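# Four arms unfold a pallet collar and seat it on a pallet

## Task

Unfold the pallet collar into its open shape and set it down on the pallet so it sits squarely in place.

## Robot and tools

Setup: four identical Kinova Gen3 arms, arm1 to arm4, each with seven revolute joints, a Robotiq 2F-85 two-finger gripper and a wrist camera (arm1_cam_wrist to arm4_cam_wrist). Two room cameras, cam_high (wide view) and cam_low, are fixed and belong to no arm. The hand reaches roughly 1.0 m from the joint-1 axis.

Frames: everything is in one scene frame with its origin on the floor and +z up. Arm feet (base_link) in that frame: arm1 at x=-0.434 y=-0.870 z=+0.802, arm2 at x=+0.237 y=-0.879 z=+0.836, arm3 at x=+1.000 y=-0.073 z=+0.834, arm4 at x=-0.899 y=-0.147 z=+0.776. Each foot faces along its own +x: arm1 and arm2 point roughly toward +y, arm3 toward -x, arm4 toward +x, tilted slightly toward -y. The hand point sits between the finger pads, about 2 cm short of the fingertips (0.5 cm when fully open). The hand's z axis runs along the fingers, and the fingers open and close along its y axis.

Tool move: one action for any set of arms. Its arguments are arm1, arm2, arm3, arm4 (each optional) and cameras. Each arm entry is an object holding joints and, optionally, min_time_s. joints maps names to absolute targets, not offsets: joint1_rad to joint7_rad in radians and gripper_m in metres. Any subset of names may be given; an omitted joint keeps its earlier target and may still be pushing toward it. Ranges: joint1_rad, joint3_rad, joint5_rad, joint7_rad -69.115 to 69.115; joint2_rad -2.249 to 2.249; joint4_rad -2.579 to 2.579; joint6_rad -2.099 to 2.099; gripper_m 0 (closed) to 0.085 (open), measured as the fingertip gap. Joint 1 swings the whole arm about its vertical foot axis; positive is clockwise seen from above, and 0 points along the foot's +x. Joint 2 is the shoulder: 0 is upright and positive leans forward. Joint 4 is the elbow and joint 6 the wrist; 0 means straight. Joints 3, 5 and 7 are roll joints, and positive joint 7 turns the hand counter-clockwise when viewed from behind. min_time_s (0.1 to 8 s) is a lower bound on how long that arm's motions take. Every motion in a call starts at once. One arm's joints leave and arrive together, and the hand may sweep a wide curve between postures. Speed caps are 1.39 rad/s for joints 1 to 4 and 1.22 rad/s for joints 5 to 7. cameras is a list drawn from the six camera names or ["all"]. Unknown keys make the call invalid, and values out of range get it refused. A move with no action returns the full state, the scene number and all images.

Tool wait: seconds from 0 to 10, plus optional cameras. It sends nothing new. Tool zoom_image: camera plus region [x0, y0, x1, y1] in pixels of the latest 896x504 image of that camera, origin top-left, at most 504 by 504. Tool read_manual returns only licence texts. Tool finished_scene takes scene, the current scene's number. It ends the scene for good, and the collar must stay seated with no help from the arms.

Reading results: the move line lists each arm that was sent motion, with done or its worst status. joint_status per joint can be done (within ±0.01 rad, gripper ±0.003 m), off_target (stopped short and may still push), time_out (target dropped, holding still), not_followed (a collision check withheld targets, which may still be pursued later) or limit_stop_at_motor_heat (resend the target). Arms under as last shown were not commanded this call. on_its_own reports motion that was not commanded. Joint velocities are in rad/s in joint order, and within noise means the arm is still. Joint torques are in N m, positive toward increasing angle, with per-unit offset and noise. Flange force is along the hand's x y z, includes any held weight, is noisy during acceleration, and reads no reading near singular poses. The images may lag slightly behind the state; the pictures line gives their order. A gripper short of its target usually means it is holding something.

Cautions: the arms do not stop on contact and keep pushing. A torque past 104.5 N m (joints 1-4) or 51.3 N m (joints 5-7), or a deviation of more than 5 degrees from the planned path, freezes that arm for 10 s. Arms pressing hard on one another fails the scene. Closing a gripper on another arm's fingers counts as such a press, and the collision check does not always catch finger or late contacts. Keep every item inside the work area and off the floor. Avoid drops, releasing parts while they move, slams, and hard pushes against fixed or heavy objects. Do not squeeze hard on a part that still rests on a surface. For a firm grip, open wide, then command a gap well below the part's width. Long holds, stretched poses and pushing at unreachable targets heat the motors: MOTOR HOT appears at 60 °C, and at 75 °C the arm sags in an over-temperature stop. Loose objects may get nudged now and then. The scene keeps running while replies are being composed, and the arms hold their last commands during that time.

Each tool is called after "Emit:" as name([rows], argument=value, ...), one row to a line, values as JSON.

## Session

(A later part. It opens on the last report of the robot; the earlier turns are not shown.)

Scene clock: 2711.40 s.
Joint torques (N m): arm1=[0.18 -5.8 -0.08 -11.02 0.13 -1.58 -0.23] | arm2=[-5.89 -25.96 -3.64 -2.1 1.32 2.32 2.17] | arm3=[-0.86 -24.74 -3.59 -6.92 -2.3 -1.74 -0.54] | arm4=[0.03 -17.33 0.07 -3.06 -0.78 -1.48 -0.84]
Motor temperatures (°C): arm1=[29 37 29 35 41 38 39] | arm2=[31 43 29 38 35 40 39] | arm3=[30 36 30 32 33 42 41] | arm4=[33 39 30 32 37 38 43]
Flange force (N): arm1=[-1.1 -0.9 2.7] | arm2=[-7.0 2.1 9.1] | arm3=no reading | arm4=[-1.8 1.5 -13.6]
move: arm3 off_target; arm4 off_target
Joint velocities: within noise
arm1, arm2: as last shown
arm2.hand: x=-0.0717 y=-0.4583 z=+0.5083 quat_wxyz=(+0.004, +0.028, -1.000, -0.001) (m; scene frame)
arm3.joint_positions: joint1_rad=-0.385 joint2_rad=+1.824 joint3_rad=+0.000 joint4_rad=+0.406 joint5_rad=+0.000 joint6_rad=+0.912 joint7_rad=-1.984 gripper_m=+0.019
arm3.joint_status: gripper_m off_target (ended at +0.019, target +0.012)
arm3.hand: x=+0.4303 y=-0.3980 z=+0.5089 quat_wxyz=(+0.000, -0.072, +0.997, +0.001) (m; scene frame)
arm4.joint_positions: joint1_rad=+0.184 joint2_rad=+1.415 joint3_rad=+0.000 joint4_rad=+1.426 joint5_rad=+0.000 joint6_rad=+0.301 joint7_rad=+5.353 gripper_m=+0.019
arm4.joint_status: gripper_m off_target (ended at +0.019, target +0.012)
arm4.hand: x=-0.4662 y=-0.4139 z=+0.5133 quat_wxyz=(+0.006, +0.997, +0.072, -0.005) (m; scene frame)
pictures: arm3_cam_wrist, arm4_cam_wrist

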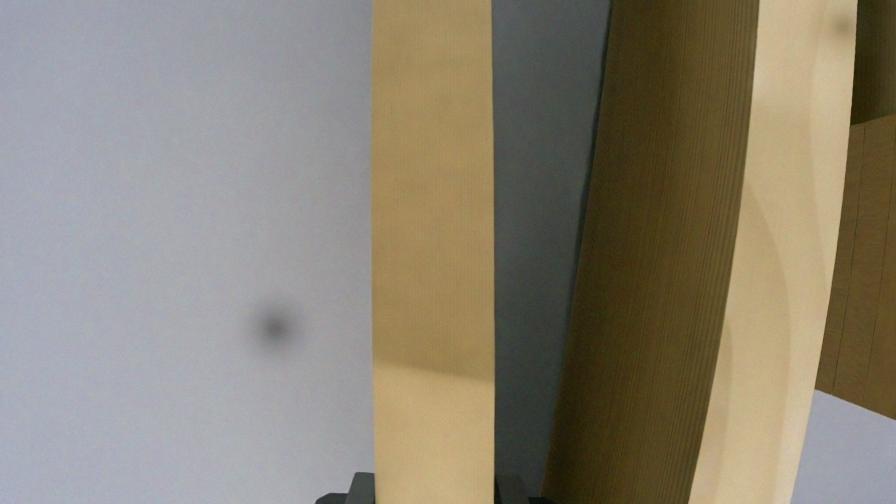

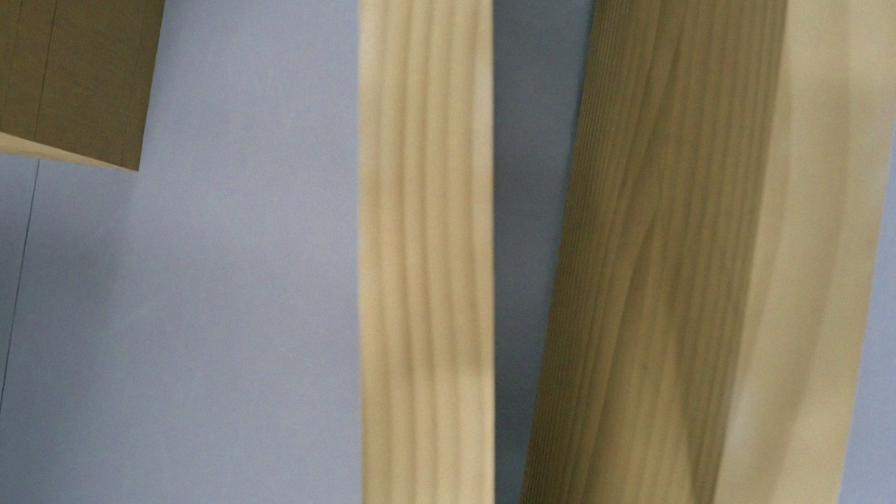

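Emit:
move(arm2={"joints": {"gripper_m": 0.04}})

Emit:
move(arm2={"joints": {"joint2_rad": 1.37369, "joint4_rad": 1.42313, "joint6_rad": 0.34477}, "min_time_s": 3}, cameras=["arm2_cam_wrist"])

Scene clock: 2732.73 s.
Joint torques (N m): arm1=[0.24 -5.81 -0.02 -11 0.16 -1.61 -0.19] | arm2=[-0.44 -23.54 0.48 -4.87 -0.09 -0.2 -0.2] | arm3=[-1.54 -25.31 -3.95 -7.03 -2.46 -1.66 -0.51] | arm4=[0.11 -17.26 0.34 -3.42 -0.75 -1.75 -0.8]
Motor temperatures (°C): arm1=[29 37 29 35 41 38 39] | arm2=[31 43 29 38 35 40 39] | arm3=[30 36 30 32 33 42 41] | arm4=[33 39 30 32 37 38 43]
Flange force (N): arm1=[-1.3 -0.5 2.5] | arm2=[-4.8 -5.5 -3.3] | arm3=no reading | arm4=[-2.2 1.0 -14.6]
move: arm2 done
Joint velocities: within noise
arm1, arm4: as last shown
arm2.joint_positions: joint1_rad=-0.580 joint2_rad=+1.586 joint3_rad=+0.000 joint4_rad=+1.238 joint5_rad=+0.000 joint6_rad=+0.318 joint7_rad=-0.621 gripper_m=+0.040
arm2.joint_status: all done
arm2.hand: x=-0.0716 y=-0.4583 z=+0.5083 quat_wxyz=(+0.004, +0.028, -1.000, -0.001) (m; scene frame)
arm3.joint_positions: joint1_rad=-0.385 joint2_rad=+1.824 joint3_rad=+0.000 joint4_rad=+0.406 joint5_rad=+0.000 joint6_rad=+0.912 joint7_rad=-1.984 gripper_m=+0.019
arm3.joint_status: not commanded
arm3.hand: x=+0.4303 y=-0.3981 z=+0.5089 quat_wxyz=(+0.000, -0.072, +0.997, +0.001) (m; scene frame)
arm4.hand: x=-0.4662 y=-0.4138 z=+0.5133 quat_wxyz=(+0.006, +0.997, +0.072, -0.005) (m; scene frame)
pictures: none

Scene clock: 2736.03 s.
Joint torques (N m): arm1=[0.2 -5.83 -0.07 -11 0.12 -1.59 -0.22] | arm2=[-0.41 -23.44 0.46 -5.1 -0.08 -0.17 -0.17] | arm3=[-1.5 -25.32 -3.93 -7.05 -2.47 -1.63 -0.49] | arm4=[0.18 -17.24 0.33 -3.42 -0.73 -1.8 -0.85]
Motor temperatures (°C): arm1=[29 37 29 35 41 38 39] | arm2=[31 43 29 38 35 40 39] | arm3=[30 36 30 32 33 42 41] | arm4=[33 39 30 32 37 38 43]
Flange force (N): arm1=[-1.3 -0.8 2.6] | arm2=[-4.6 -5.3 -1.7] | arm3=no reading | arm4=[-2.0 1.0 -14.6]
move: arm2 done
Joint velocities: within noise
arm1, arm4: as last shown
arm2.joint_positions: joint1_rad=-0.580 joint2_rad=+1.374 joint3_rad=+0.000 joint4_rad=+1.423 joint5_rad=+0.000 joint6_rad=+0.345 joint7_rad=-0.621 gripper_m=+0.040
arm2.joint_status: all done
arm2.hand: x=-0.0709 y=-0.4585 z=+0.6000 quat_wxyz=(+0.004, +0.028, -1.000, -0.001) (m; scene frame)
arm3.joint_positions: joint1_rad=-0.385 joint2_rad=+1.824 joint3_rad=+0.000 joint4_rad=+0.406 joint5_rad=+0.000 joint6_rad=+0.912 joint7_rad=-1.984 gripper_m=+0.019
arm3.joint_status: not commanded
arm3.hand: x=+0.4303 y=-0.3981 z=+0.5089 quat_wxyz=(+0.000, -0.072, +0.997, +0.001) (m; scene frame)
pictures: arm2_cam_wrist

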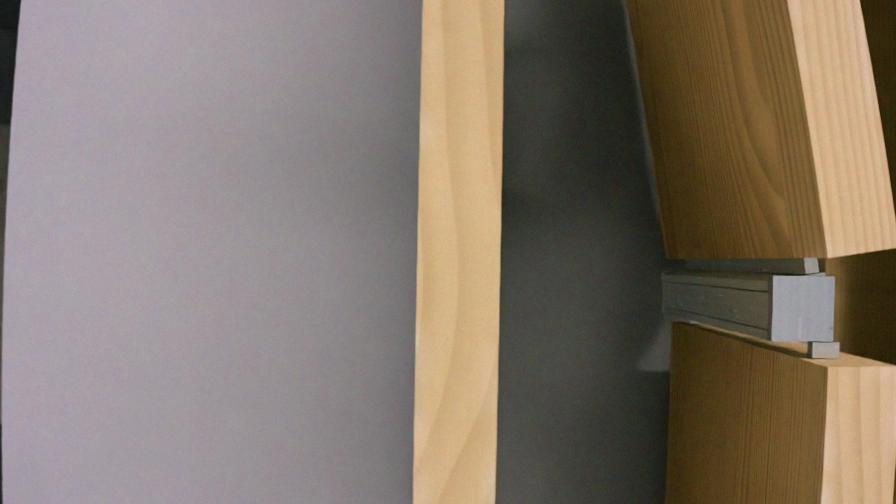

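Emit:
move(arm2={"joints": {"joint2_rad": 1.11006, "joint4_rad": 1.56289, "joint6_rad": 0.46864}, "min_time_s": 2.5})

Emit:
move(arm2={"joints": {"joint2_rad": 0.2, "joint4_rad": 2.1, "joint6_rad": 0.6}, "min_time_s": 4}, arm3={"joints": {"joint2_rad": 1.81316, "joint4_rad": 0.42248, "joint6_rad": 0.90595}, "min_time_s": 2}, arm4={"joints": {"joint2_rad": 1.40822, "joint4_rad": 1.43135, "joint6_rad": 0.30202}, "min_time_s": 2}, cameras=["arm2_cam_wrist", "arm3_cam_wrist", "arm4_cam_wrist", "arm1_cam_wrist"])

Scene clock: 2779.60 s.
Joint torques (N m): arm1=[0.08 -5.76 -0.06 -11.01 0.13 -1.59 -0.25] | arm2=[-0.42 -22.77 0.39 -6.13 -0.08 -0.16 -0.18] | arm3=[-1.52 -25.32 -3.9 -7.04 -2.47 -1.64 -0.49] | arm4=[0.12 -17.28 0.37 -3.39 -0.74 -1.79 -0.77]
Motor temperatures (°C): arm1=[29 36 29 35 41 38 39] | arm2=[31 42 29 38 35 40 39] | arm3=[30 36 30 32 33 42 41] | arm4=[33 39 30 32 37 38 43]
Flange force (N): arm1=[-1.1 -0.8 2.5] | arm2=[-4.5 -5.2 0.0] | arm3=no reading | arm4=[-2.0 1.1 -14.5]
move: arm2 done
Joint velocities: within noise
arm1.joint_positions: joint1_rad=+0.084 joint2_rad=-0.300 joint3_rad=+0.000 joint4_rad=+1.900 joint5_rad=+0.000 joint6_rad=+1.000 joint7_rad=+1.724 gripper_m=+0.085
arm1.joint_status: not commanded
arm1.hand: x=-0.3524 y=-0.5297 z=+1.2141 quat_wxyz=(-0.215, +0.680, -0.682, -0.163) (m; scene frame)
arm2.joint_positions: joint1_rad=-0.580 joint2_rad=+1.110 joint3_rad=+0.000 joint4_rad=+1.563 joint5_rad=+0.000 joint6_rad=+0.469 joint7_rad=-0.621 gripper_m=+0.040
arm2.joint_status: all done
arm2.hand: x=-0.0700 y=-0.4588 z=+0.7201 quat_wxyz=(+0.004, +0.028, -1.000, -0.001) (m; scene frame)
arm3.joint_positions: joint1_rad=-0.385 joint2_rad=+1.824 joint3_rad=+0.000 joint4_rad=+0.406 joint5_rad=+0.000 joint6_rad=+0.912 joint7_rad=-1.984 gripper_m=+0.019
arm3.joint_status: not commanded
arm3.hand: x=+0.4303 y=-0.3981 z=+0.5089 quat_wxyz=(+0.000, -0.072, +0.997, +0.001) (m; scene frame)
arm4: as last shown
pictures: none

Scene clock: 2783.90 s.
Joint torques (N m): arm1=[0.11 -5.81 -0.01 -11.08 0.16 -1.6 -0.23] | arm2=[-0.41 -12.35 0.08 -9.56 -0.09 -0.86 -0.2] | arm3=[-0.68 -44.4 -1.55 -10.17 -0.85 2.43 0.14] | arm4=[3.08 -32.49 3.95 -0.69 0.3 2.07 -0.14]
Motor temperatures (°C): arm1=[29 36 29 35 41 38 39] | arm2=[31 42 29 38 35 40 39] | arm3=[30 36 30 32 33 42 41] | arm4=[33 39 30 32 37 38 43]
Flange force (N): arm1=[-1.0 -0.6 2.7] | arm2=[-4.1 -3.1 4.2] | arm3=no reading | arm4=[9.4 1.2 27.2]
move: arm2 done; arm3 done; arm4 done
Joint velocities: within noise
arm1: as last shown
arm2.joint_positions: joint1_rad=-0.580 joint2_rad=+0.200 joint3_rad=+0.000 joint4_rad=+2.100 joint5_rad=+0.000 joint6_rad=+0.600 joint7_rad=-0.621 gripper_m=+0.040
arm2.joint_status: all done
arm2.hand: x=+0.0117 y=-0.5581 z=+1.0245 quat_wxyz=(+0.077, +0.027, -0.992, -0.097) (m; scene frame)
arm3.joint_positions: joint1_rad=-0.385 joint2_rad=+1.813 joint3_rad=+0.000 joint4_rad=+0.422 joint5_rad=+0.000 joint6_rad=+0.906 joint7_rad=-1.984 gripper_m=+0.019
arm3.joint_status: all done
arm3.hand: x=+0.4303 y=-0.3981 z=+0.5119 quat_wxyz=(+0.000, -0.072, +0.997, +0.001) (m; scene frame)
arm4.joint_positions: joint1_rad=+0.184 joint2_rad=+1.408 joint3_rad=+0.000 joint4_rad=+1.431 joint5_rad=+0.000 joint6_rad=+0.302 joint7_rad=+5.353 gripper_m=+0.019
arm4.joint_status: all done
arm4.hand: x=-0.4662 y=-0.4138 z=+0.5163 quat_wxyz=(+0.006, +0.997, +0.072, -0.005) (m; scene frame)
pictures: arm1_cam_wrist, arm2_cam_wrist, arm3_cam_wrist, arm4_cam_wrist

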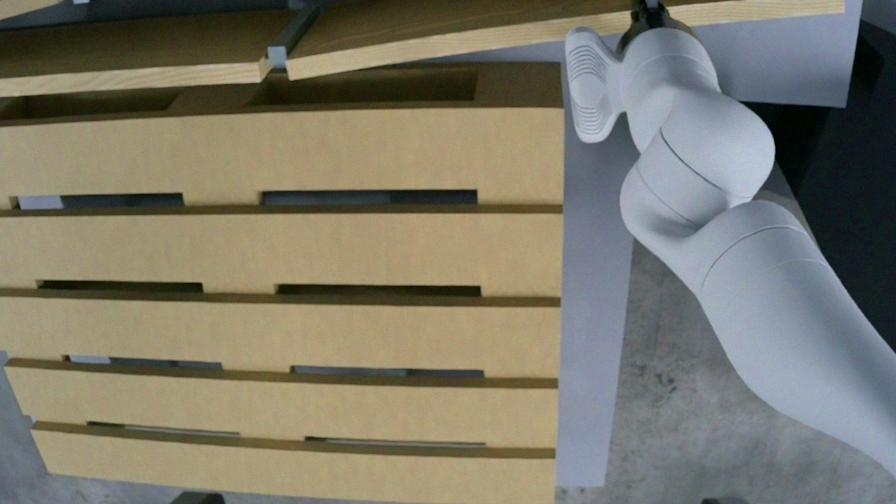

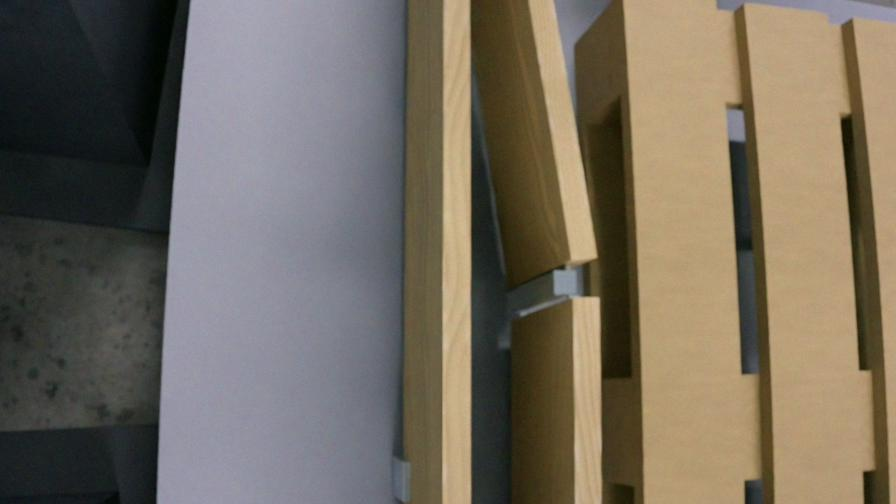

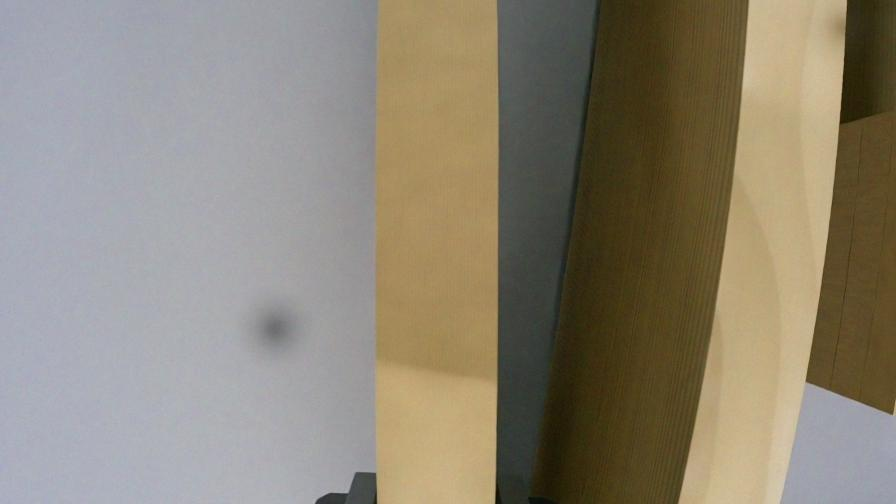

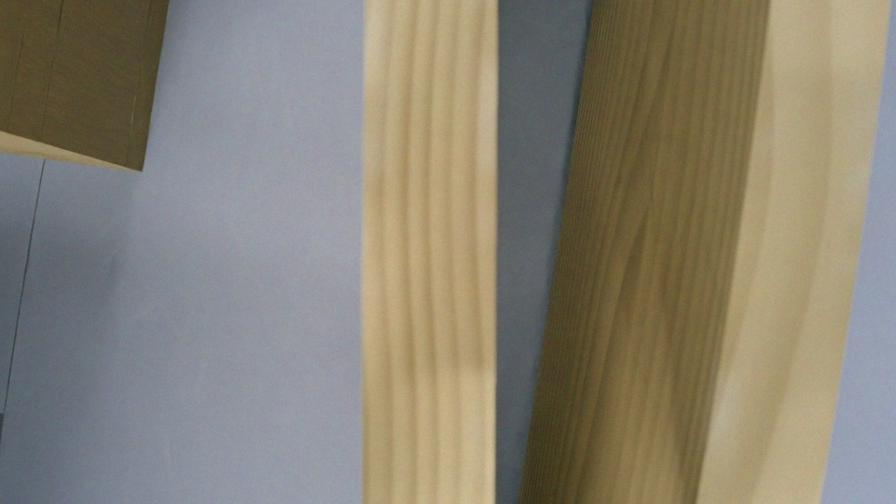

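Emit:
move(arm3={"joints": {"joint2_rad": 1.75337, "joint4_rad": 0.50924, "joint6_rad": 0.87898}, "min_time_s": 2.5}, arm4={"joints": {"joint2_rad": 1.36707, "joint4_rad": 1.4619, "joint6_rad": 0.31262}, "min_time_s": 2.5}, cameras=["cam_low", "cam_high", "arm2_cam_wrist"])

Scene clock: 2792.87 s.
Joint torques (N m): arm1=[0.16 -5.85 0 -10.95 0.2 -1.6 -0.17] | arm2=[-0.42 -12.34 0.1 -9.52 -0.12 -0.87 -0.21] | arm3=[-2.28 -45.57 -2.36 -9.81 -1.06 2.65 0.49] | arm4=[3.48 -32.22 4.43 0.17 0.39 2.69 -0.14]
Motor temperatures (°C): arm1=[29 36 29 35 41 38 39] | arm2=[31 42 29 38 35 40 39] | arm3=[30 37 30 32 33 42 41] | arm4=[33 39 30 32 37 38 43]
Flange force (N): arm1=[-1.5 -0.5 2.5] | arm2=[-4.0 -3.0 4.2] | arm3=no reading | arm4=[11.3 1.7 28.5]
move: arm3 done; arm4 done
Joint velocities: within noise
arm1, arm2: as last shown
arm3.joint_positions: joint1_rad=-0.385 joint2_rad=+1.753 joint3_rad=+0.000 joint4_rad=+0.509 joint5_rad=+0.000 joint6_rad=+0.879 joint7_rad=-1.984 gripper_m=+0.019
arm3.joint_status: all done
arm3.hand: x=+0.4303 y=-0.3981 z=+0.5299 quat_wxyz=(+0.000, -0.072, +0.997, +0.001) (m; scene frame)
arm4.joint_positions: joint1_rad=+0.184 joint2_rad=+1.367 joint3_rad=+0.000 joint4_rad=+1.462 joint5_rad=+0.000 joint6_rad=+0.313 joint7_rad=+5.353 gripper_m=+0.019
arm4.joint_status: all done
arm4.hand: x=-0.4660 y=-0.4136 z=+0.5344 quat_wxyz=(+0.006, +0.997, +0.072, -0.005) (m; scene frame)
pictures: arm2_cam_wrist, cam_high, cam_low

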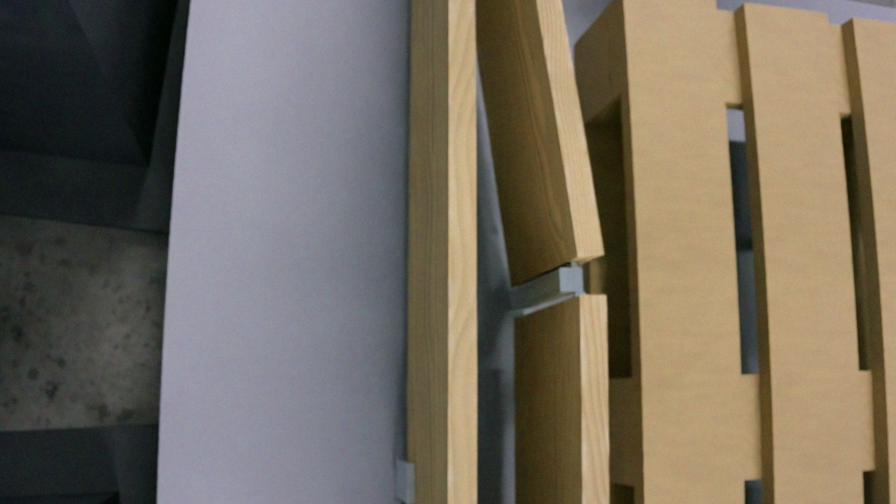

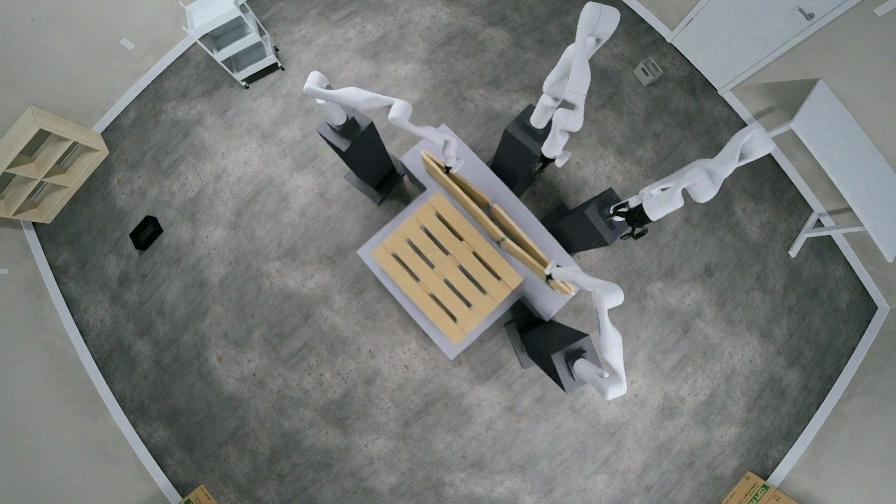

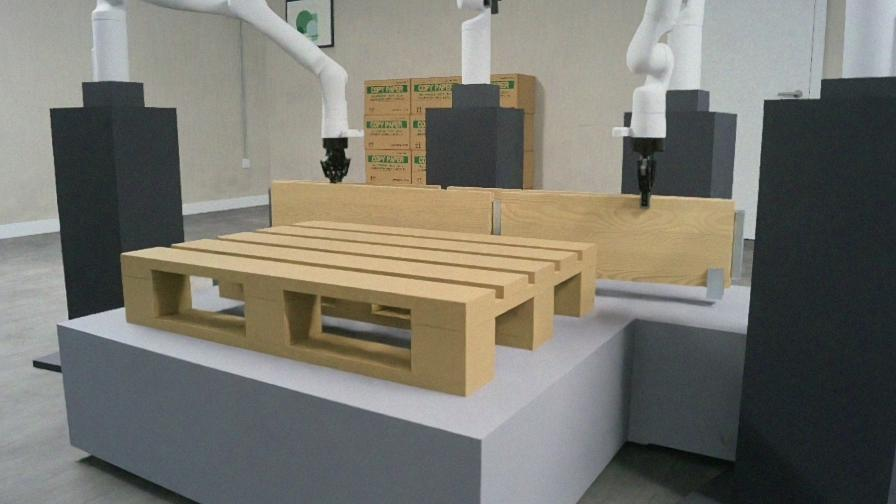

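Emit:
move(arm3={"joints": {"joint2_rad": 1.56641, "joint4_rad": 0.73056, "joint6_rad": 0.84462}, "min_time_s": 3}, arm4={"joints": {"joint2_rad": 1.21001, "joint4_rad": 1.55684, "joint6_rad": 0.37474}, "min_time_s": 3})

Emit:
move(arm3={"joints": {"joint2_rad": 1.35435, "joint4_rad": 0.89473, "joint6_rad": 0.89251}, "min_time_s": 3}, arm4={"joints": {"joint2_rad": 0.99518, "joint4_rad": 1.62794, "joint6_rad": 0.51847}, "min_time_s": 3}, cameras=["arm1_cam_wrist", "arm2_cam_wrist", "arm3_cam_wrist", "arm4_cam_wrist", "cam_low"])

Scene clock: 2806.43 s.
Joint torques (N m): arm1=[0.18 -5.87 0.05 -11.04 0.16 -1.66 -0.19] | arm2=[-0.35 -12.35 0.1 -9.58 -0.1 -0.88 -0.18] | arm3=[-3.11 -45.31 -3.22 -8.41 -1.26 3.17 0.46] | arm4=[4.36 -31.49 5.16 0.36 0.63 3.29 -0.14]
Motor temperatures (°C): arm1=[29 36 29 35 41 38 39] | arm2=[31 41 29 38 35 40 39] | arm3=[30 39 30 32 33 42 41] | arm4=[33 40 30 32 37 38 43]
Flange force (N): arm1=[-1.4 -0.3 2.5] | arm2=[-3.9 -3.3 4.2] | arm3=[21.2 -4.2 39.3] | arm4=[14.1 1.8 28.2]
move: arm3 done; arm4 done
Joint velocities: within noise
arm1, arm2: as last shown
arm3.joint_positions: joint1_rad=-0.385 joint2_rad=+1.566 joint3_rad=+0.000 joint4_rad=+0.731 joint5_rad=+0.000 joint6_rad=+0.845 joint7_rad=-1.984 gripper_m=+0.019
arm3.joint_status: all done
arm3.hand: x=+0.4303 y=-0.3982 z=+0.5999 quat_wxyz=(+0.000, -0.072, +0.997, +0.001) (m; scene frame)
arm4.joint_positions: joint1_rad=+0.184 joint2_rad=+1.210 joint3_rad=+0.000 joint4_rad=+1.557 joint5_rad=+0.000 joint6_rad=+0.375 joint7_rad=+5.353 gripper_m=+0.019
arm4.joint_status: all done
arm4.hand: x=-0.4653 y=-0.4127 z=+0.6043 quat_wxyz=(+0.006, +0.997, +0.072, -0.005) (m; scene frame)
pictures: none

Scene clock: 2809.73 s.
Joint torques (N m): arm1=[0.12 -5.83 -0.01 -10.99 0.18 -1.53 -0.23] | arm2=[-0.41 -12.4 0.13 -9.57 -0.09 -0.85 -0.17] | arm3=[-1.63 -47.99 -2.23 -11.01 -0.85 1.98 0.47] | arm4=[3.02 -33.05 3.6 -4.22 0.51 2.08 -0.11]
Motor temperatures (°C): arm1=[29 36 29 35 41 38 39] | arm2=[31 41 29 38 35 40 39] | arm3=[30 40 30 32 33 42 41] | arm4=[33 41 30 32 37 38 43]
Flange force (N): arm1=[-1.3 -0.7 2.8] | arm2=[-4.0 -3.2 4.4] | arm3=[16.4 -4.8 37.9] | arm4=[10.0 1.8 27.8]
move: arm3 done; arm4 done
Joint velocities: within noise
arm1, arm2: as last shown
arm3.joint_positions: joint1_rad=-0.385 joint2_rad=+1.354 joint3_rad=+0.000 joint4_rad=+0.895 joint5_rad=+0.000 joint6_rad=+0.893 joint7_rad=-1.984 gripper_m=+0.019
arm3.joint_status: all done
arm3.hand: x=+0.4303 y=-0.3984 z=+0.6999 quat_wxyz=(+0.000, -0.072, +0.997, +0.001) (m; scene frame)
arm4.joint_positions: joint1_rad=+0.184 joint2_rad=+0.995 joint3_rad=+0.000 joint4_rad=+1.628 joint5_rad=+0.000 joint6_rad=+0.518 joint7_rad=+5.353 gripper_m=+0.019
arm4.joint_status: all done
arm4.hand: x=-0.4643 y=-0.4114 z=+0.7043 quat_wxyz=(+0.006, +0.997, +0.072, -0.005) (m; scene frame)
pictures: arm1_cam_wrist, arm2_cam_wrist, arm3_cam_wrist, arm4_cam_wrist, cam_low

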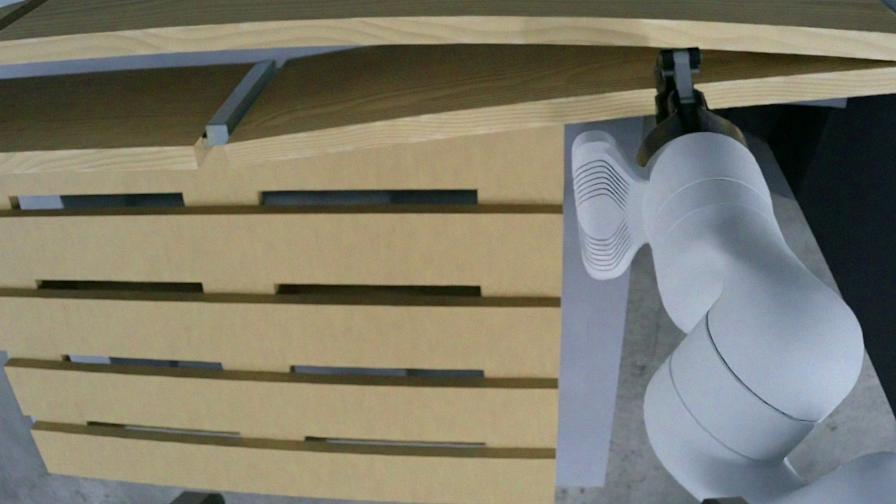

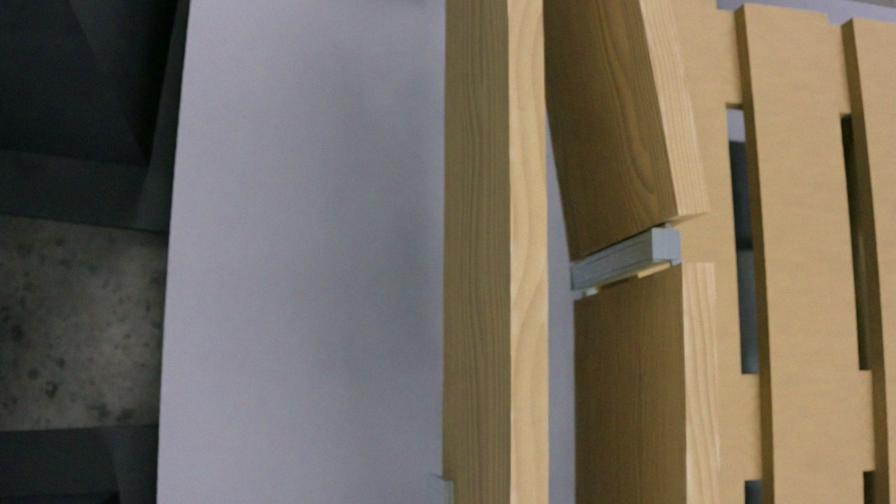

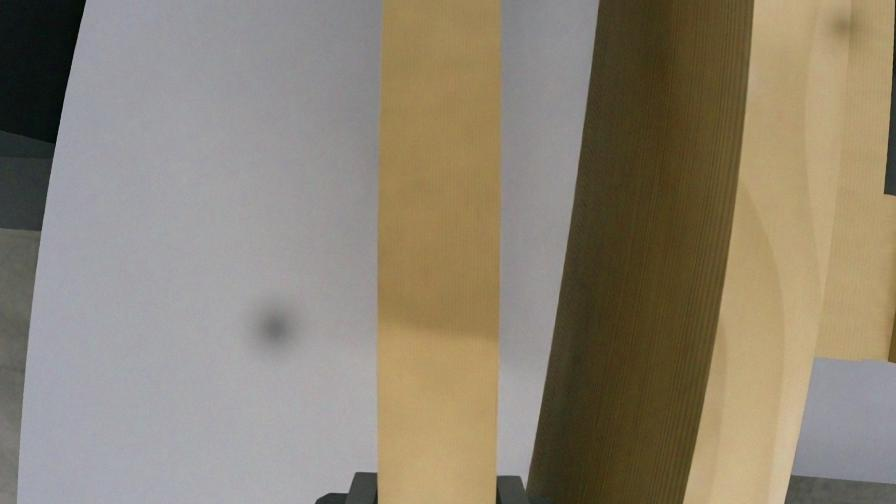

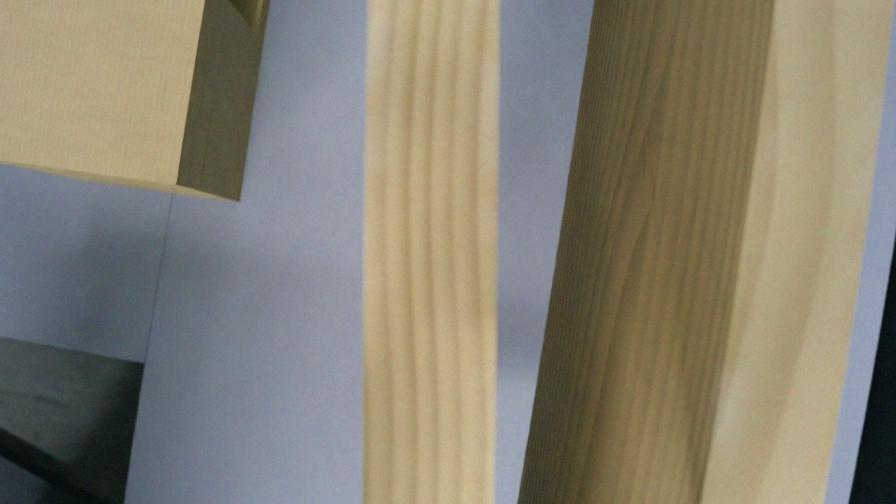

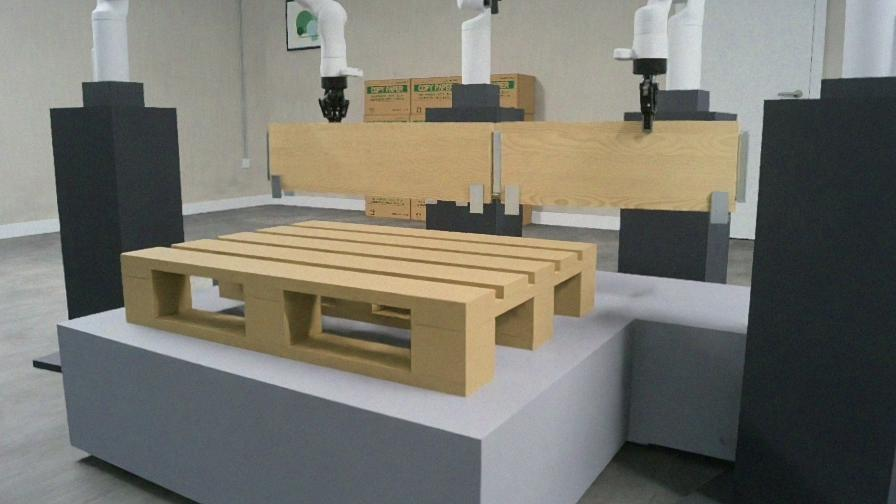

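Emit:
move(arm3={"joints": {"joint1_rad": -0.29078, "joint2_rad": 1.29269, "joint4_rad": 1.06408, "joint6_rad": 0.78482, "joint7_rad": -1.70868}, "min_time_s": 3}, arm4={"joints": {"joint1_rad": 0.10877, "joint2_rad": 0.97458, "joint4_rad": 1.6927, "joint6_rad": 0.47151, "joint7_rad": 5.45847}, "min_time_s": 3}, cameras=["arm1_cam_wrist", "arm2_cam_wrist"])

Scene clock: 3043.10 s.
Joint torques (N m): arm1=[0.21 -5.82 -0.02 -10.99 0.15 -1.61 -0.21] | arm2=[-0.37 -12.38 0.12 -9.65 -0.08 -0.88 -0.21] | arm3=[3.16 -52.42 2.02 -17.07 0.92 -2.32 0.49] | arm4=[-1.36 -37.18 -0.95 -12.18 -0.72 -2.67 -0.21]
Motor temperatures (°C): arm1=[29 35 29 35 41 38 39] | arm2=[30 36 29 38 35 40 39] | arm3=[30 54 30 32 33 42 41] | arm4=[33 47 30 32 37 38 43]
Flange force (N): arm1=[-1.4 -0.6 2.5] | arm2=[-4.2 -3.4 4.4] | arm3=[0.2 -6.1 38.7] | arm4=[-6.4 -1.0 27.3]
move: arm3 done; arm4 done
Joint velocities: within noise
arm1, arm2: as last shown
arm3.joint_positions: joint1_rad=-0.291 joint2_rad=+1.293 joint3_rad=+0.000 joint4_rad=+1.064 joint5_rad=+0.000 joint6_rad=+0.785 joint7_rad=-1.709 gripper_m=+0.019
arm3.joint_status: all done
arm3.hand: x=+0.4281 y=-0.3305 z=+0.7001 quat_wxyz=(+0.000, -0.162, +0.987, +0.001) (m; scene frame)
arm4.joint_positions: joint1_rad=+0.109 joint2_rad=+0.975 joint3_rad=+0.000 joint4_rad=+1.693 joint5_rad=+0.000 joint6_rad=+0.471 joint7_rad=+5.458 gripper_m=+0.019
arm4.joint_status: all done
arm4.hand: x=-0.4604 y=-0.3713 z=+0.7044 quat_wxyz=(+0.006, +0.987, +0.162, -0.005) (m; scene frame)
pictures: arm1_cam_wrist, arm2_cam_wrist

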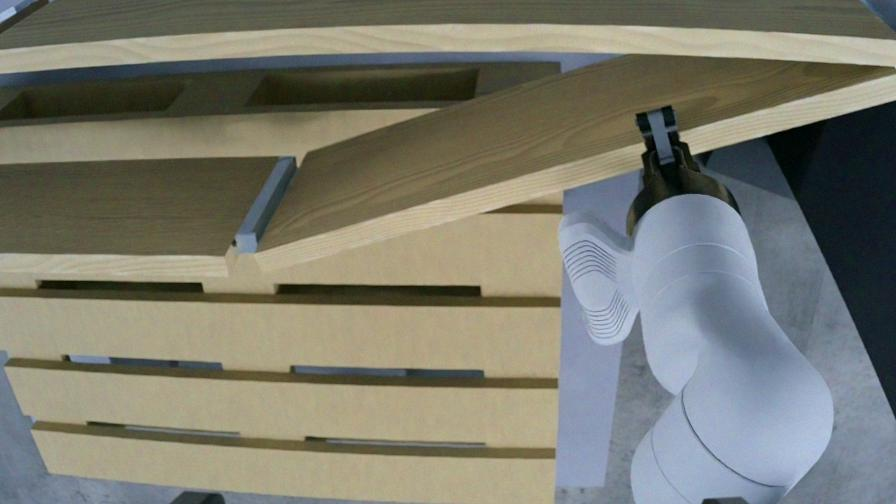

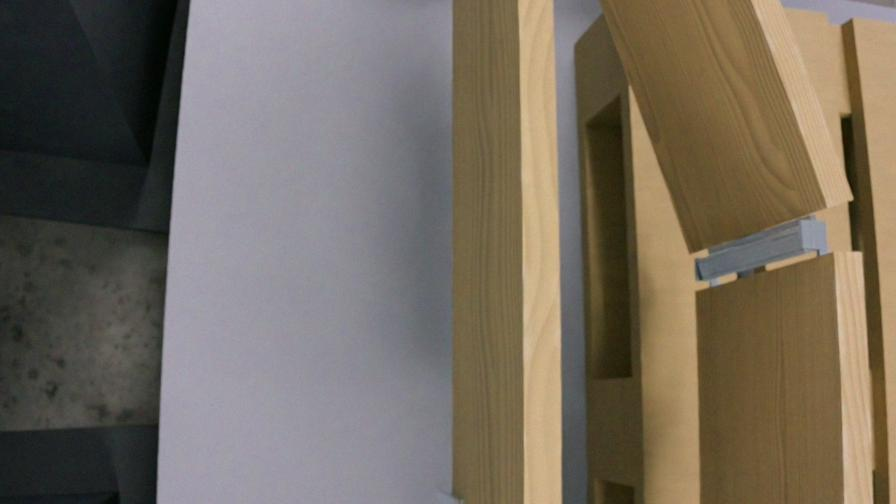

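Emit:
move(arm3={"joints": {"joint1_rad": -0.18785, "joint2_rad": 1.25625, "joint4_rad": 1.16912, "joint6_rad": 0.71622, "joint7_rad": -1.42455}, "min_time_s": 2.5}, arm4={"joints": {"joint1_rad": 0.02604, "joint2_rad": 0.9601, "joint4_rad": 1.73901, "joint6_rad": 0.43688, "joint7_rad": 5.55694}, "min_time_s": 2.5})

Emit:
move(arm3={"joints": {"joint1_rad": -0.07942, "joint2_rad": 1.23787, "joint4_rad": 1.22388, "joint6_rad": 0.67984, "joint7_rad": -1.13502}, "min_time_s": 2.5}, arm4={"joints": {"joint1_rad": -0.06343, "joint2_rad": 0.9513, "joint4_rad": 1.7661, "joint6_rad": 0.41579, "joint7_rad": 5.64857}, "min_time_s": 2.5}, cameras=["arm1_cam_wrist", "cam_high"])

Scene clock: 3060.00 s.
Joint torques (N m): arm1=[0.27 -5.86 0.09 -10.96 0.18 -1.61 -0.23] | arm2=[-0.41 -12.34 0.13 -9.58 -0.08 -0.87 -0.23] | arm3=[5.05 -55.04 3.8 -21.44 1.14 -5.11 0.08] | arm4=[-2.98 -40.7 -2.57 -18.41 -1.34 -6.45 -0.55]
Motor temperatures (°C): arm1=[29 35 29 35 41 38 39] | arm2=[30 36 29 38 35 40 39] | arm3=[30 55 30 32 33 42 41] | arm4=[33 48 30 32 37 38 43]
Flange force (N): arm1=[-1.6 -0.4 2.5] | arm2=[-4.2 -3.1 4.2] | arm3=[-8.7 -10.5 38.8] | arm4=[-15.9 -6.9 27.4]
move: arm3 done; arm4 done
Joint velocities: within noise
arm1, arm2: as last shown
arm3.joint_positions: joint1_rad=-0.188 joint2_rad=+1.260 joint3_rad=+0.000 joint4_rad=+1.169 joint5_rad=+0.000 joint6_rad=+0.716 joint7_rad=-1.425 gripper_m=+0.019
arm3.joint_status: all done
arm3.hand: x=+0.4253 y=-0.2626 z=+0.6976 quat_wxyz=(+0.003, -0.250, +0.968, +0.001) (m; scene frame)
arm4.joint_positions: joint1_rad=+0.026 joint2_rad=+0.960 joint3_rad=+0.000 joint4_rad=+1.739 joint5_rad=+0.000 joint6_rad=+0.437 joint7_rad=+5.557 gripper_m=+0.019
arm4.joint_status: all done
arm4.hand: x=-0.4543 y=-0.3303 z=+0.7044 quat_wxyz=(+0.006, +0.968, +0.251, -0.004) (m; scene frame)
pictures: none

Scene clock: 3062.80 s.
Joint torques (N m): arm1=[0.19 -5.82 0.03 -11.07 0.15 -1.58 -0.26] | arm2=[-0.42 -12.38 0.14 -9.54 -0.1 -0.87 -0.19] | arm3=[4.29 -55.14 3.01 -22.47 0.5 -5.83 -0.27] | arm4=[-2.17 -42.17 -2.01 -20.62 -1.63 -7.91 -0.89]
Motor temperatures (°C): arm1=[29 35 29 35 41 38 39] | arm2=[30 36 29 38 35 40 39] | arm3=[30 55 30 32 33 42 41] | arm4=[33 48 30 32 37 38 43]
Flange force (N): arm1=[-1.1 -0.5 2.8] | arm2=[-4.0 -3.1 4.3] | arm3=[-9.5 -12.8 38.5] | arm4=[-16.3 -11.7 28.0]
move: arm3 done; arm4 done
Joint velocities: within noise
arm1, arm2: as last shown
arm3.joint_positions: joint1_rad=-0.079 joint2_rad=+1.247 joint3_rad=+0.000 joint4_rad=+1.224 joint5_rad=+0.000 joint6_rad=+0.680 joint7_rad=-1.135 gripper_m=+0.019
arm3.joint_status: all done
arm3.hand: x=+0.4211 y=-0.1959 z=+0.6947 quat_wxyz=(+0.005, -0.337, +0.942, +0.000) (m; scene frame)
arm4.joint_positions: joint1_rad=-0.063 joint2_rad=+0.951 joint3_rad=+0.000 joint4_rad=+1.766 joint5_rad=+0.000 joint6_rad=+0.416 joint7_rad=+5.649 gripper_m=+0.019
arm4.joint_status: all done
arm4.hand: x=-0.4460 y=-0.2882 z=+0.7044 quat_wxyz=(+0.007, +0.941, +0.337, -0.003) (m; scene frame)
pictures: arm1_cam_wrist, cam_high

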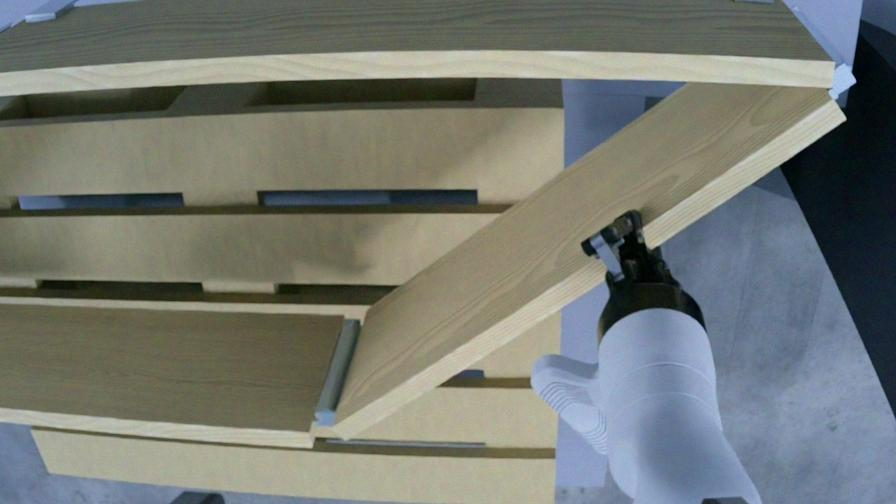

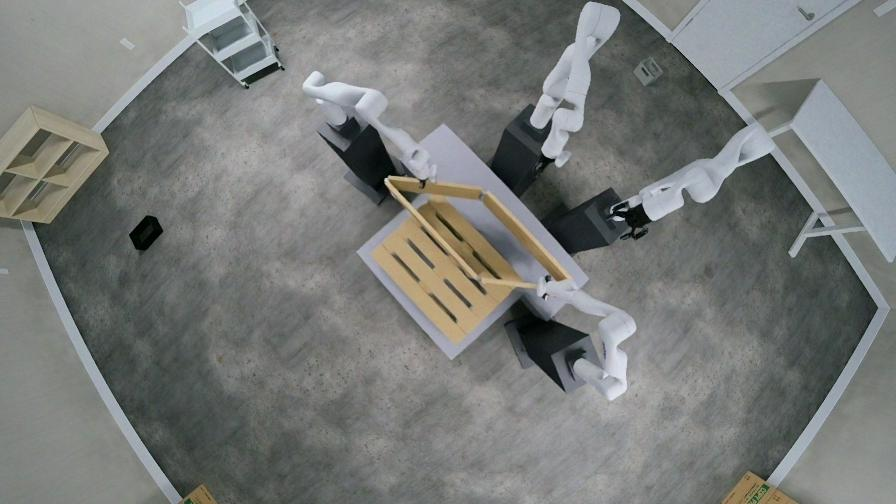

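Emit:
move(arm3={"joints": {"joint1_rad": 0.02876, "joint2_rad": 1.22253, "joint4_rad": 1.2613, "joint6_rad": 0.65776, "joint7_rad": -0.84564}, "min_time_s": 2.5}, arm4={"joints": {"joint1_rad": -0.15677, "joint2_rad": 0.9449, "joint4_rad": 1.78414, "joint6_rad": 0.40155, "joint7_rad": 5.73643}, "min_time_s": 2.5}, cameras=["arm3_cam_wrist"])

Scene clock: 3120.00 s.
Joint torques (N m): arm1=[0.22 -5.86 -0.05 -10.97 0.13 -1.63 -0.22] | arm2=[-0.45 -12.39 0.16 -9.6 -0.08 -0.88 -0.2] | arm3=[2.31 -53.03 0.72 -19.36 -0.33 -4.57 -0.19] | arm4=[-0.38 -37.81 -0.08 -15.03 -0.95 -4.83 -0.68]
Motor temperatures (°C): arm1=[29 35 29 35 41 38 39] | arm2=[30 36 29 38 35 40 39] | arm3=[30 59 30 34 33 43 41] | arm4=[33 50 30 33 37 39 43]
Flange force (N): arm1=[-1.5 -0.8 2.5] | arm2=[-4.2 -3.1 4.3] | arm3=[-2.5 -7.7 39.3] | arm4=[-8.1 -8.7 26.7]
move: arm3 done; arm4 done
Joint velocities: within noise
arm1.joint_positions: joint1_rad=+0.084 joint2_rad=-0.300 joint3_rad=+0.000 joint4_rad=+1.900 joint5_rad=+0.000 joint6_rad=+1.000 joint7_rad=+1.724 gripper_m=+0.085
arm1.joint_status: not commanded
arm1.hand: x=-0.3524 y=-0.5297 z=+1.2141 quat_wxyz=(-0.215, +0.680, -0.682, -0.163) (m; scene frame)
arm2: as last shown
arm3.joint_positions: joint1_rad=+0.029 joint2_rad=+1.222 joint3_rad=+0.000 joint4_rad=+1.261 joint5_rad=+0.000 joint6_rad=+0.658 joint7_rad=-0.846 gripper_m=+0.019
arm3.joint_status: all done
arm3.hand: x=+0.4147 y=-0.1322 z=+0.7023 quat_wxyz=(+0.001, -0.421, +0.907, +0.001) (m; scene frame)
arm4.joint_positions: joint1_rad=-0.157 joint2_rad=+0.945 joint3_rad=+0.000 joint4_rad=+1.784 joint5_rad=+0.000 joint6_rad=+0.402 joint7_rad=+5.736 gripper_m=+0.019
arm4.joint_status: all done
arm4.hand: x=-0.4389 y=-0.2446 z=+0.7046 quat_wxyz=(+0.007, +0.907, +0.421, -0.002) (m; scene frame)
pictures: arm3_cam_wrist

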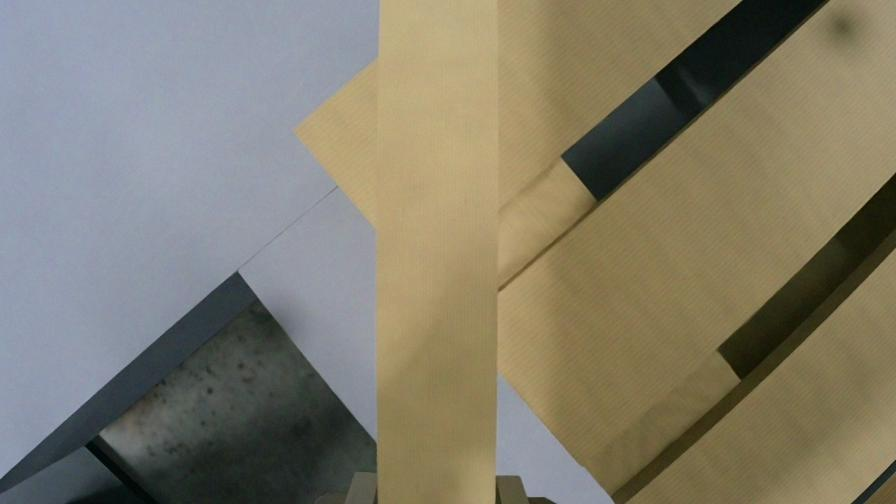

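Emit:
move(arm3={"joints": {"joint1_rad": 0.13679, "joint2_rad": 1.2301, "joint4_rad": 1.2352, "joint6_rad": 0.6762, "joint7_rad": -0.55651}, "min_time_s": 2.5}, arm4={"joints": {"joint1_rad": -0.25467, "joint2_rad": 0.94375, "joint4_rad": 1.78213, "joint6_rad": 0.40221, "joint7_rad": 5.81963}, "min_time_s": 2.5})

Emit:
move(arm3={"joints": {"joint1_rad": 0.23828, "joint2_rad": 1.2548, "joint4_rad": 1.1616, "joint6_rad": 0.7252, "joint7_rad": -0.27392}, "min_time_s": 2.5}, arm4={"joints": {"joint1_rad": -0.35464, "joint2_rad": 0.95265, "joint4_rad": 1.74465, "joint6_rad": 0.42839, "joint7_rad": 5.90076}, "min_time_s": 2.5}, cameras=["arm1_cam_wrist", "arm3_cam_wrist", "arm4_cam_wrist", "arm2_cam_wrist"])

Scene clock: 3170.47 s.
Joint torques (N m): arm1=[0.15 -5.77 -0.04 -10.97 0.17 -1.58 -0.24] | arm2=[-0.39 -12.39 0.11 -9.52 -0.09 -0.86 -0.19] | arm3=[1.33 -52.16 -0.53 -17.78 -0.73 -3.52 -0.1] | arm4=[0.49 -36.43 0.57 -12.85 -0.78 -3.54 -0.62]
Motor temperatures (°C): arm1=[29 35 29 35 41 38 39] | arm2=[30 36 29 38 35 40 39] | arm3=[30 56 30 34 33 43 41] | arm4=[33 49 30 33 37 39 43]
Flange force (N): arm1=[-1.2 -0.8 2.5] | arm2=[-3.9 -3.1 4.3] | arm3=[0.2 -4.2 39.5] | arm4=[-4.2 -7.3 26.7]
move: arm3 done; arm4 done
Joint velocities: within noise
arm1: as last shown
arm2.joint_positions: joint1_rad=-0.580 joint2_rad=+0.200 joint3_rad=+0.000 joint4_rad=+2.100 joint5_rad=+0.000 joint6_rad=+0.600 joint7_rad=-0.621 gripper_m=+0.040
arm2.joint_status: not commanded
arm2.hand: x=+0.0117 y=-0.5581 z=+1.0245 quat_wxyz=(+0.077, +0.027, -0.992, -0.097) (m; scene frame)
arm3.joint_positions: joint1_rad=+0.137 joint2_rad=+1.230 joint3_rad=+0.000 joint4_rad=+1.235 joint5_rad=+0.000 joint6_rad=+0.676 joint7_rad=-0.557 gripper_m=+0.019
arm3.joint_status: all done
arm3.hand: x=+0.4062 y=-0.0689 z=+0.7029 quat_wxyz=(+0.001, -0.501, +0.865, +0.001) (m; scene frame)
arm4.joint_positions: joint1_rad=-0.255 joint2_rad=+0.944 joint3_rad=+0.000 joint4_rad=+1.782 joint5_rad=+0.000 joint6_rad=+0.402 joint7_rad=+5.820 gripper_m=+0.019
arm4.joint_status: all done
arm4.hand: x=-0.4301 y=-0.1992 z=+0.7047 quat_wxyz=(+0.007, +0.865, +0.501, -0.002) (m; scene frame)
pictures: none

Scene clock: 3173.27 s.
Joint torques (N m): arm1=[0.18 -5.85 -0.11 -10.99 0.14 -1.58 -0.24] | arm2=[-0.41 -12.42 0.08 -9.56 -0.1 -0.87 -0.2] | arm3=[0.35 -59.48 -1.81 -26.44 -2.07 -7.94 -1.2] | arm4=[1.68 -43.14 1.97 -23.16 -1.47 -9.03 -1.59]
Motor temperatures (°C): arm1=[29 35 29 35 41 38 39] | arm2=[30 36 29 38 35 40 39] | arm3=[30 56 30 34 33 43 41] | arm4=[33 49 30 33 37 39 43]
Flange force (N): arm1=[-1.3 -1.0 2.7] | arm2=[-4.0 -3.1 4.4] | arm3=[-5.3 -16.9 40.0] | arm4=[-8.3 -22.6 26.4]
move: arm3 done; arm4 done
TORQUE WARNING: arm3's joint2_rad reached its warning level (56.7 N m). A warning alone does not stop the arm.
Joint velocities: within noise
arm1, arm2: as last shown
arm3.joint_positions: joint1_rad=+0.238 joint2_rad=+1.255 joint3_rad=+0.000 joint4_rad=+1.162 joint5_rad=+0.000 joint6_rad=+0.725 joint7_rad=-0.274 gripper_m=+0.019
arm3.joint_status: all done
arm3.hand: x=+0.3946 y=-0.0078 z=+0.7031 quat_wxyz=(+0.001, -0.577, +0.817, +0.001) (m; scene frame)
arm4.joint_positions: joint1_rad=-0.355 joint2_rad=+0.953 joint3_rad=+0.000 joint4_rad=+1.745 joint5_rad=+0.000 joint6_rad=+0.428 joint7_rad=+5.901 gripper_m=+0.019
arm4.joint_status: all done
arm4.hand: x=-0.4163 y=-0.1516 z=+0.7047 quat_wxyz=(+0.007, +0.816, +0.577, -0.001) (m; scene frame)
pictures: arm1_cam_wrist, arm2_cam_wrist, arm3_cam_wrist, arm4_cam_wrist

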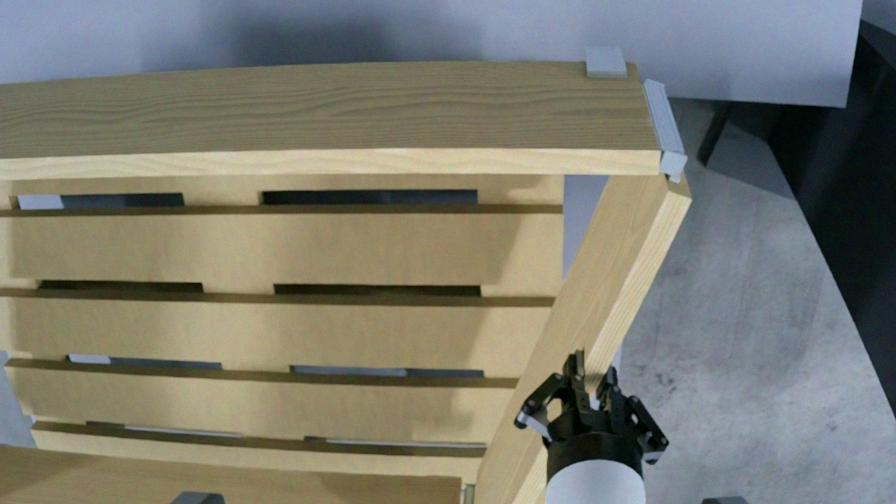

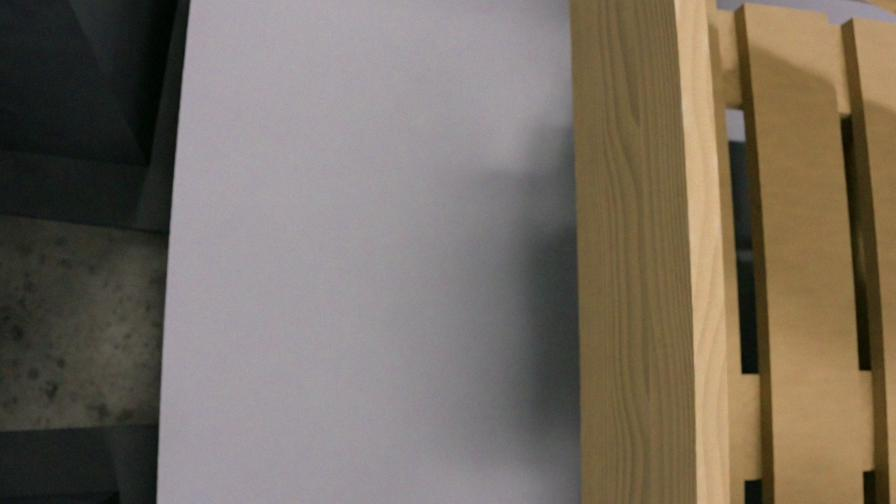

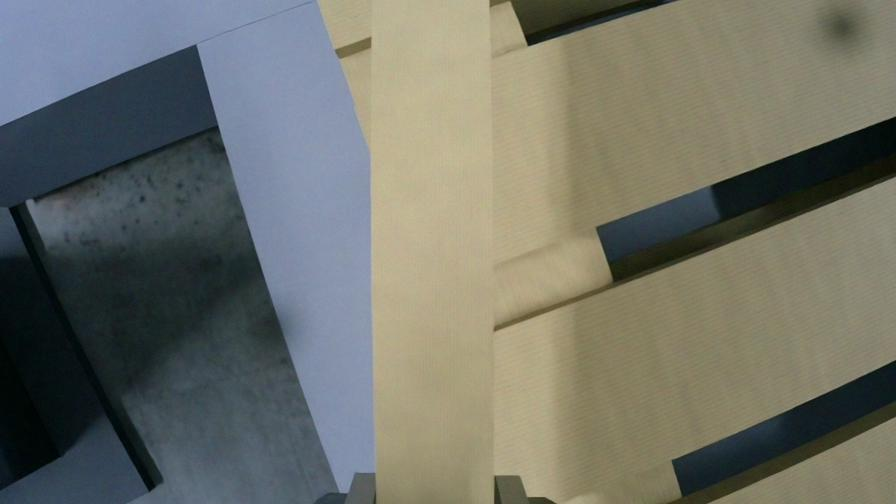

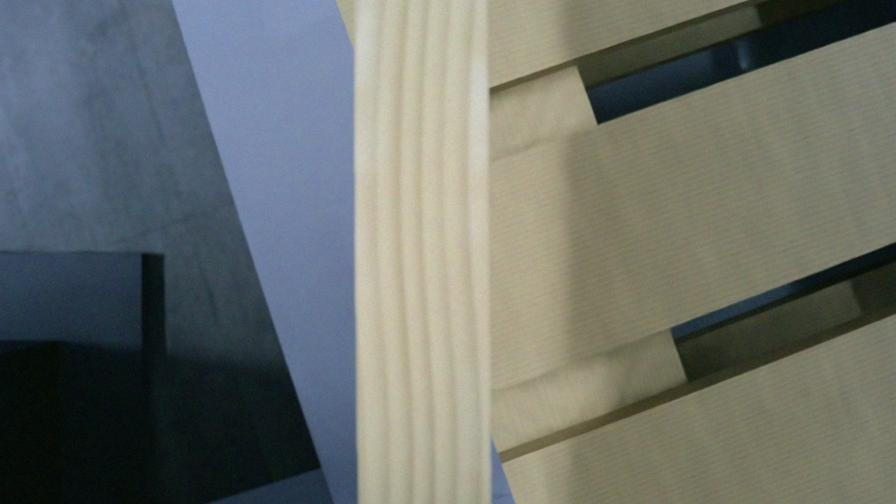

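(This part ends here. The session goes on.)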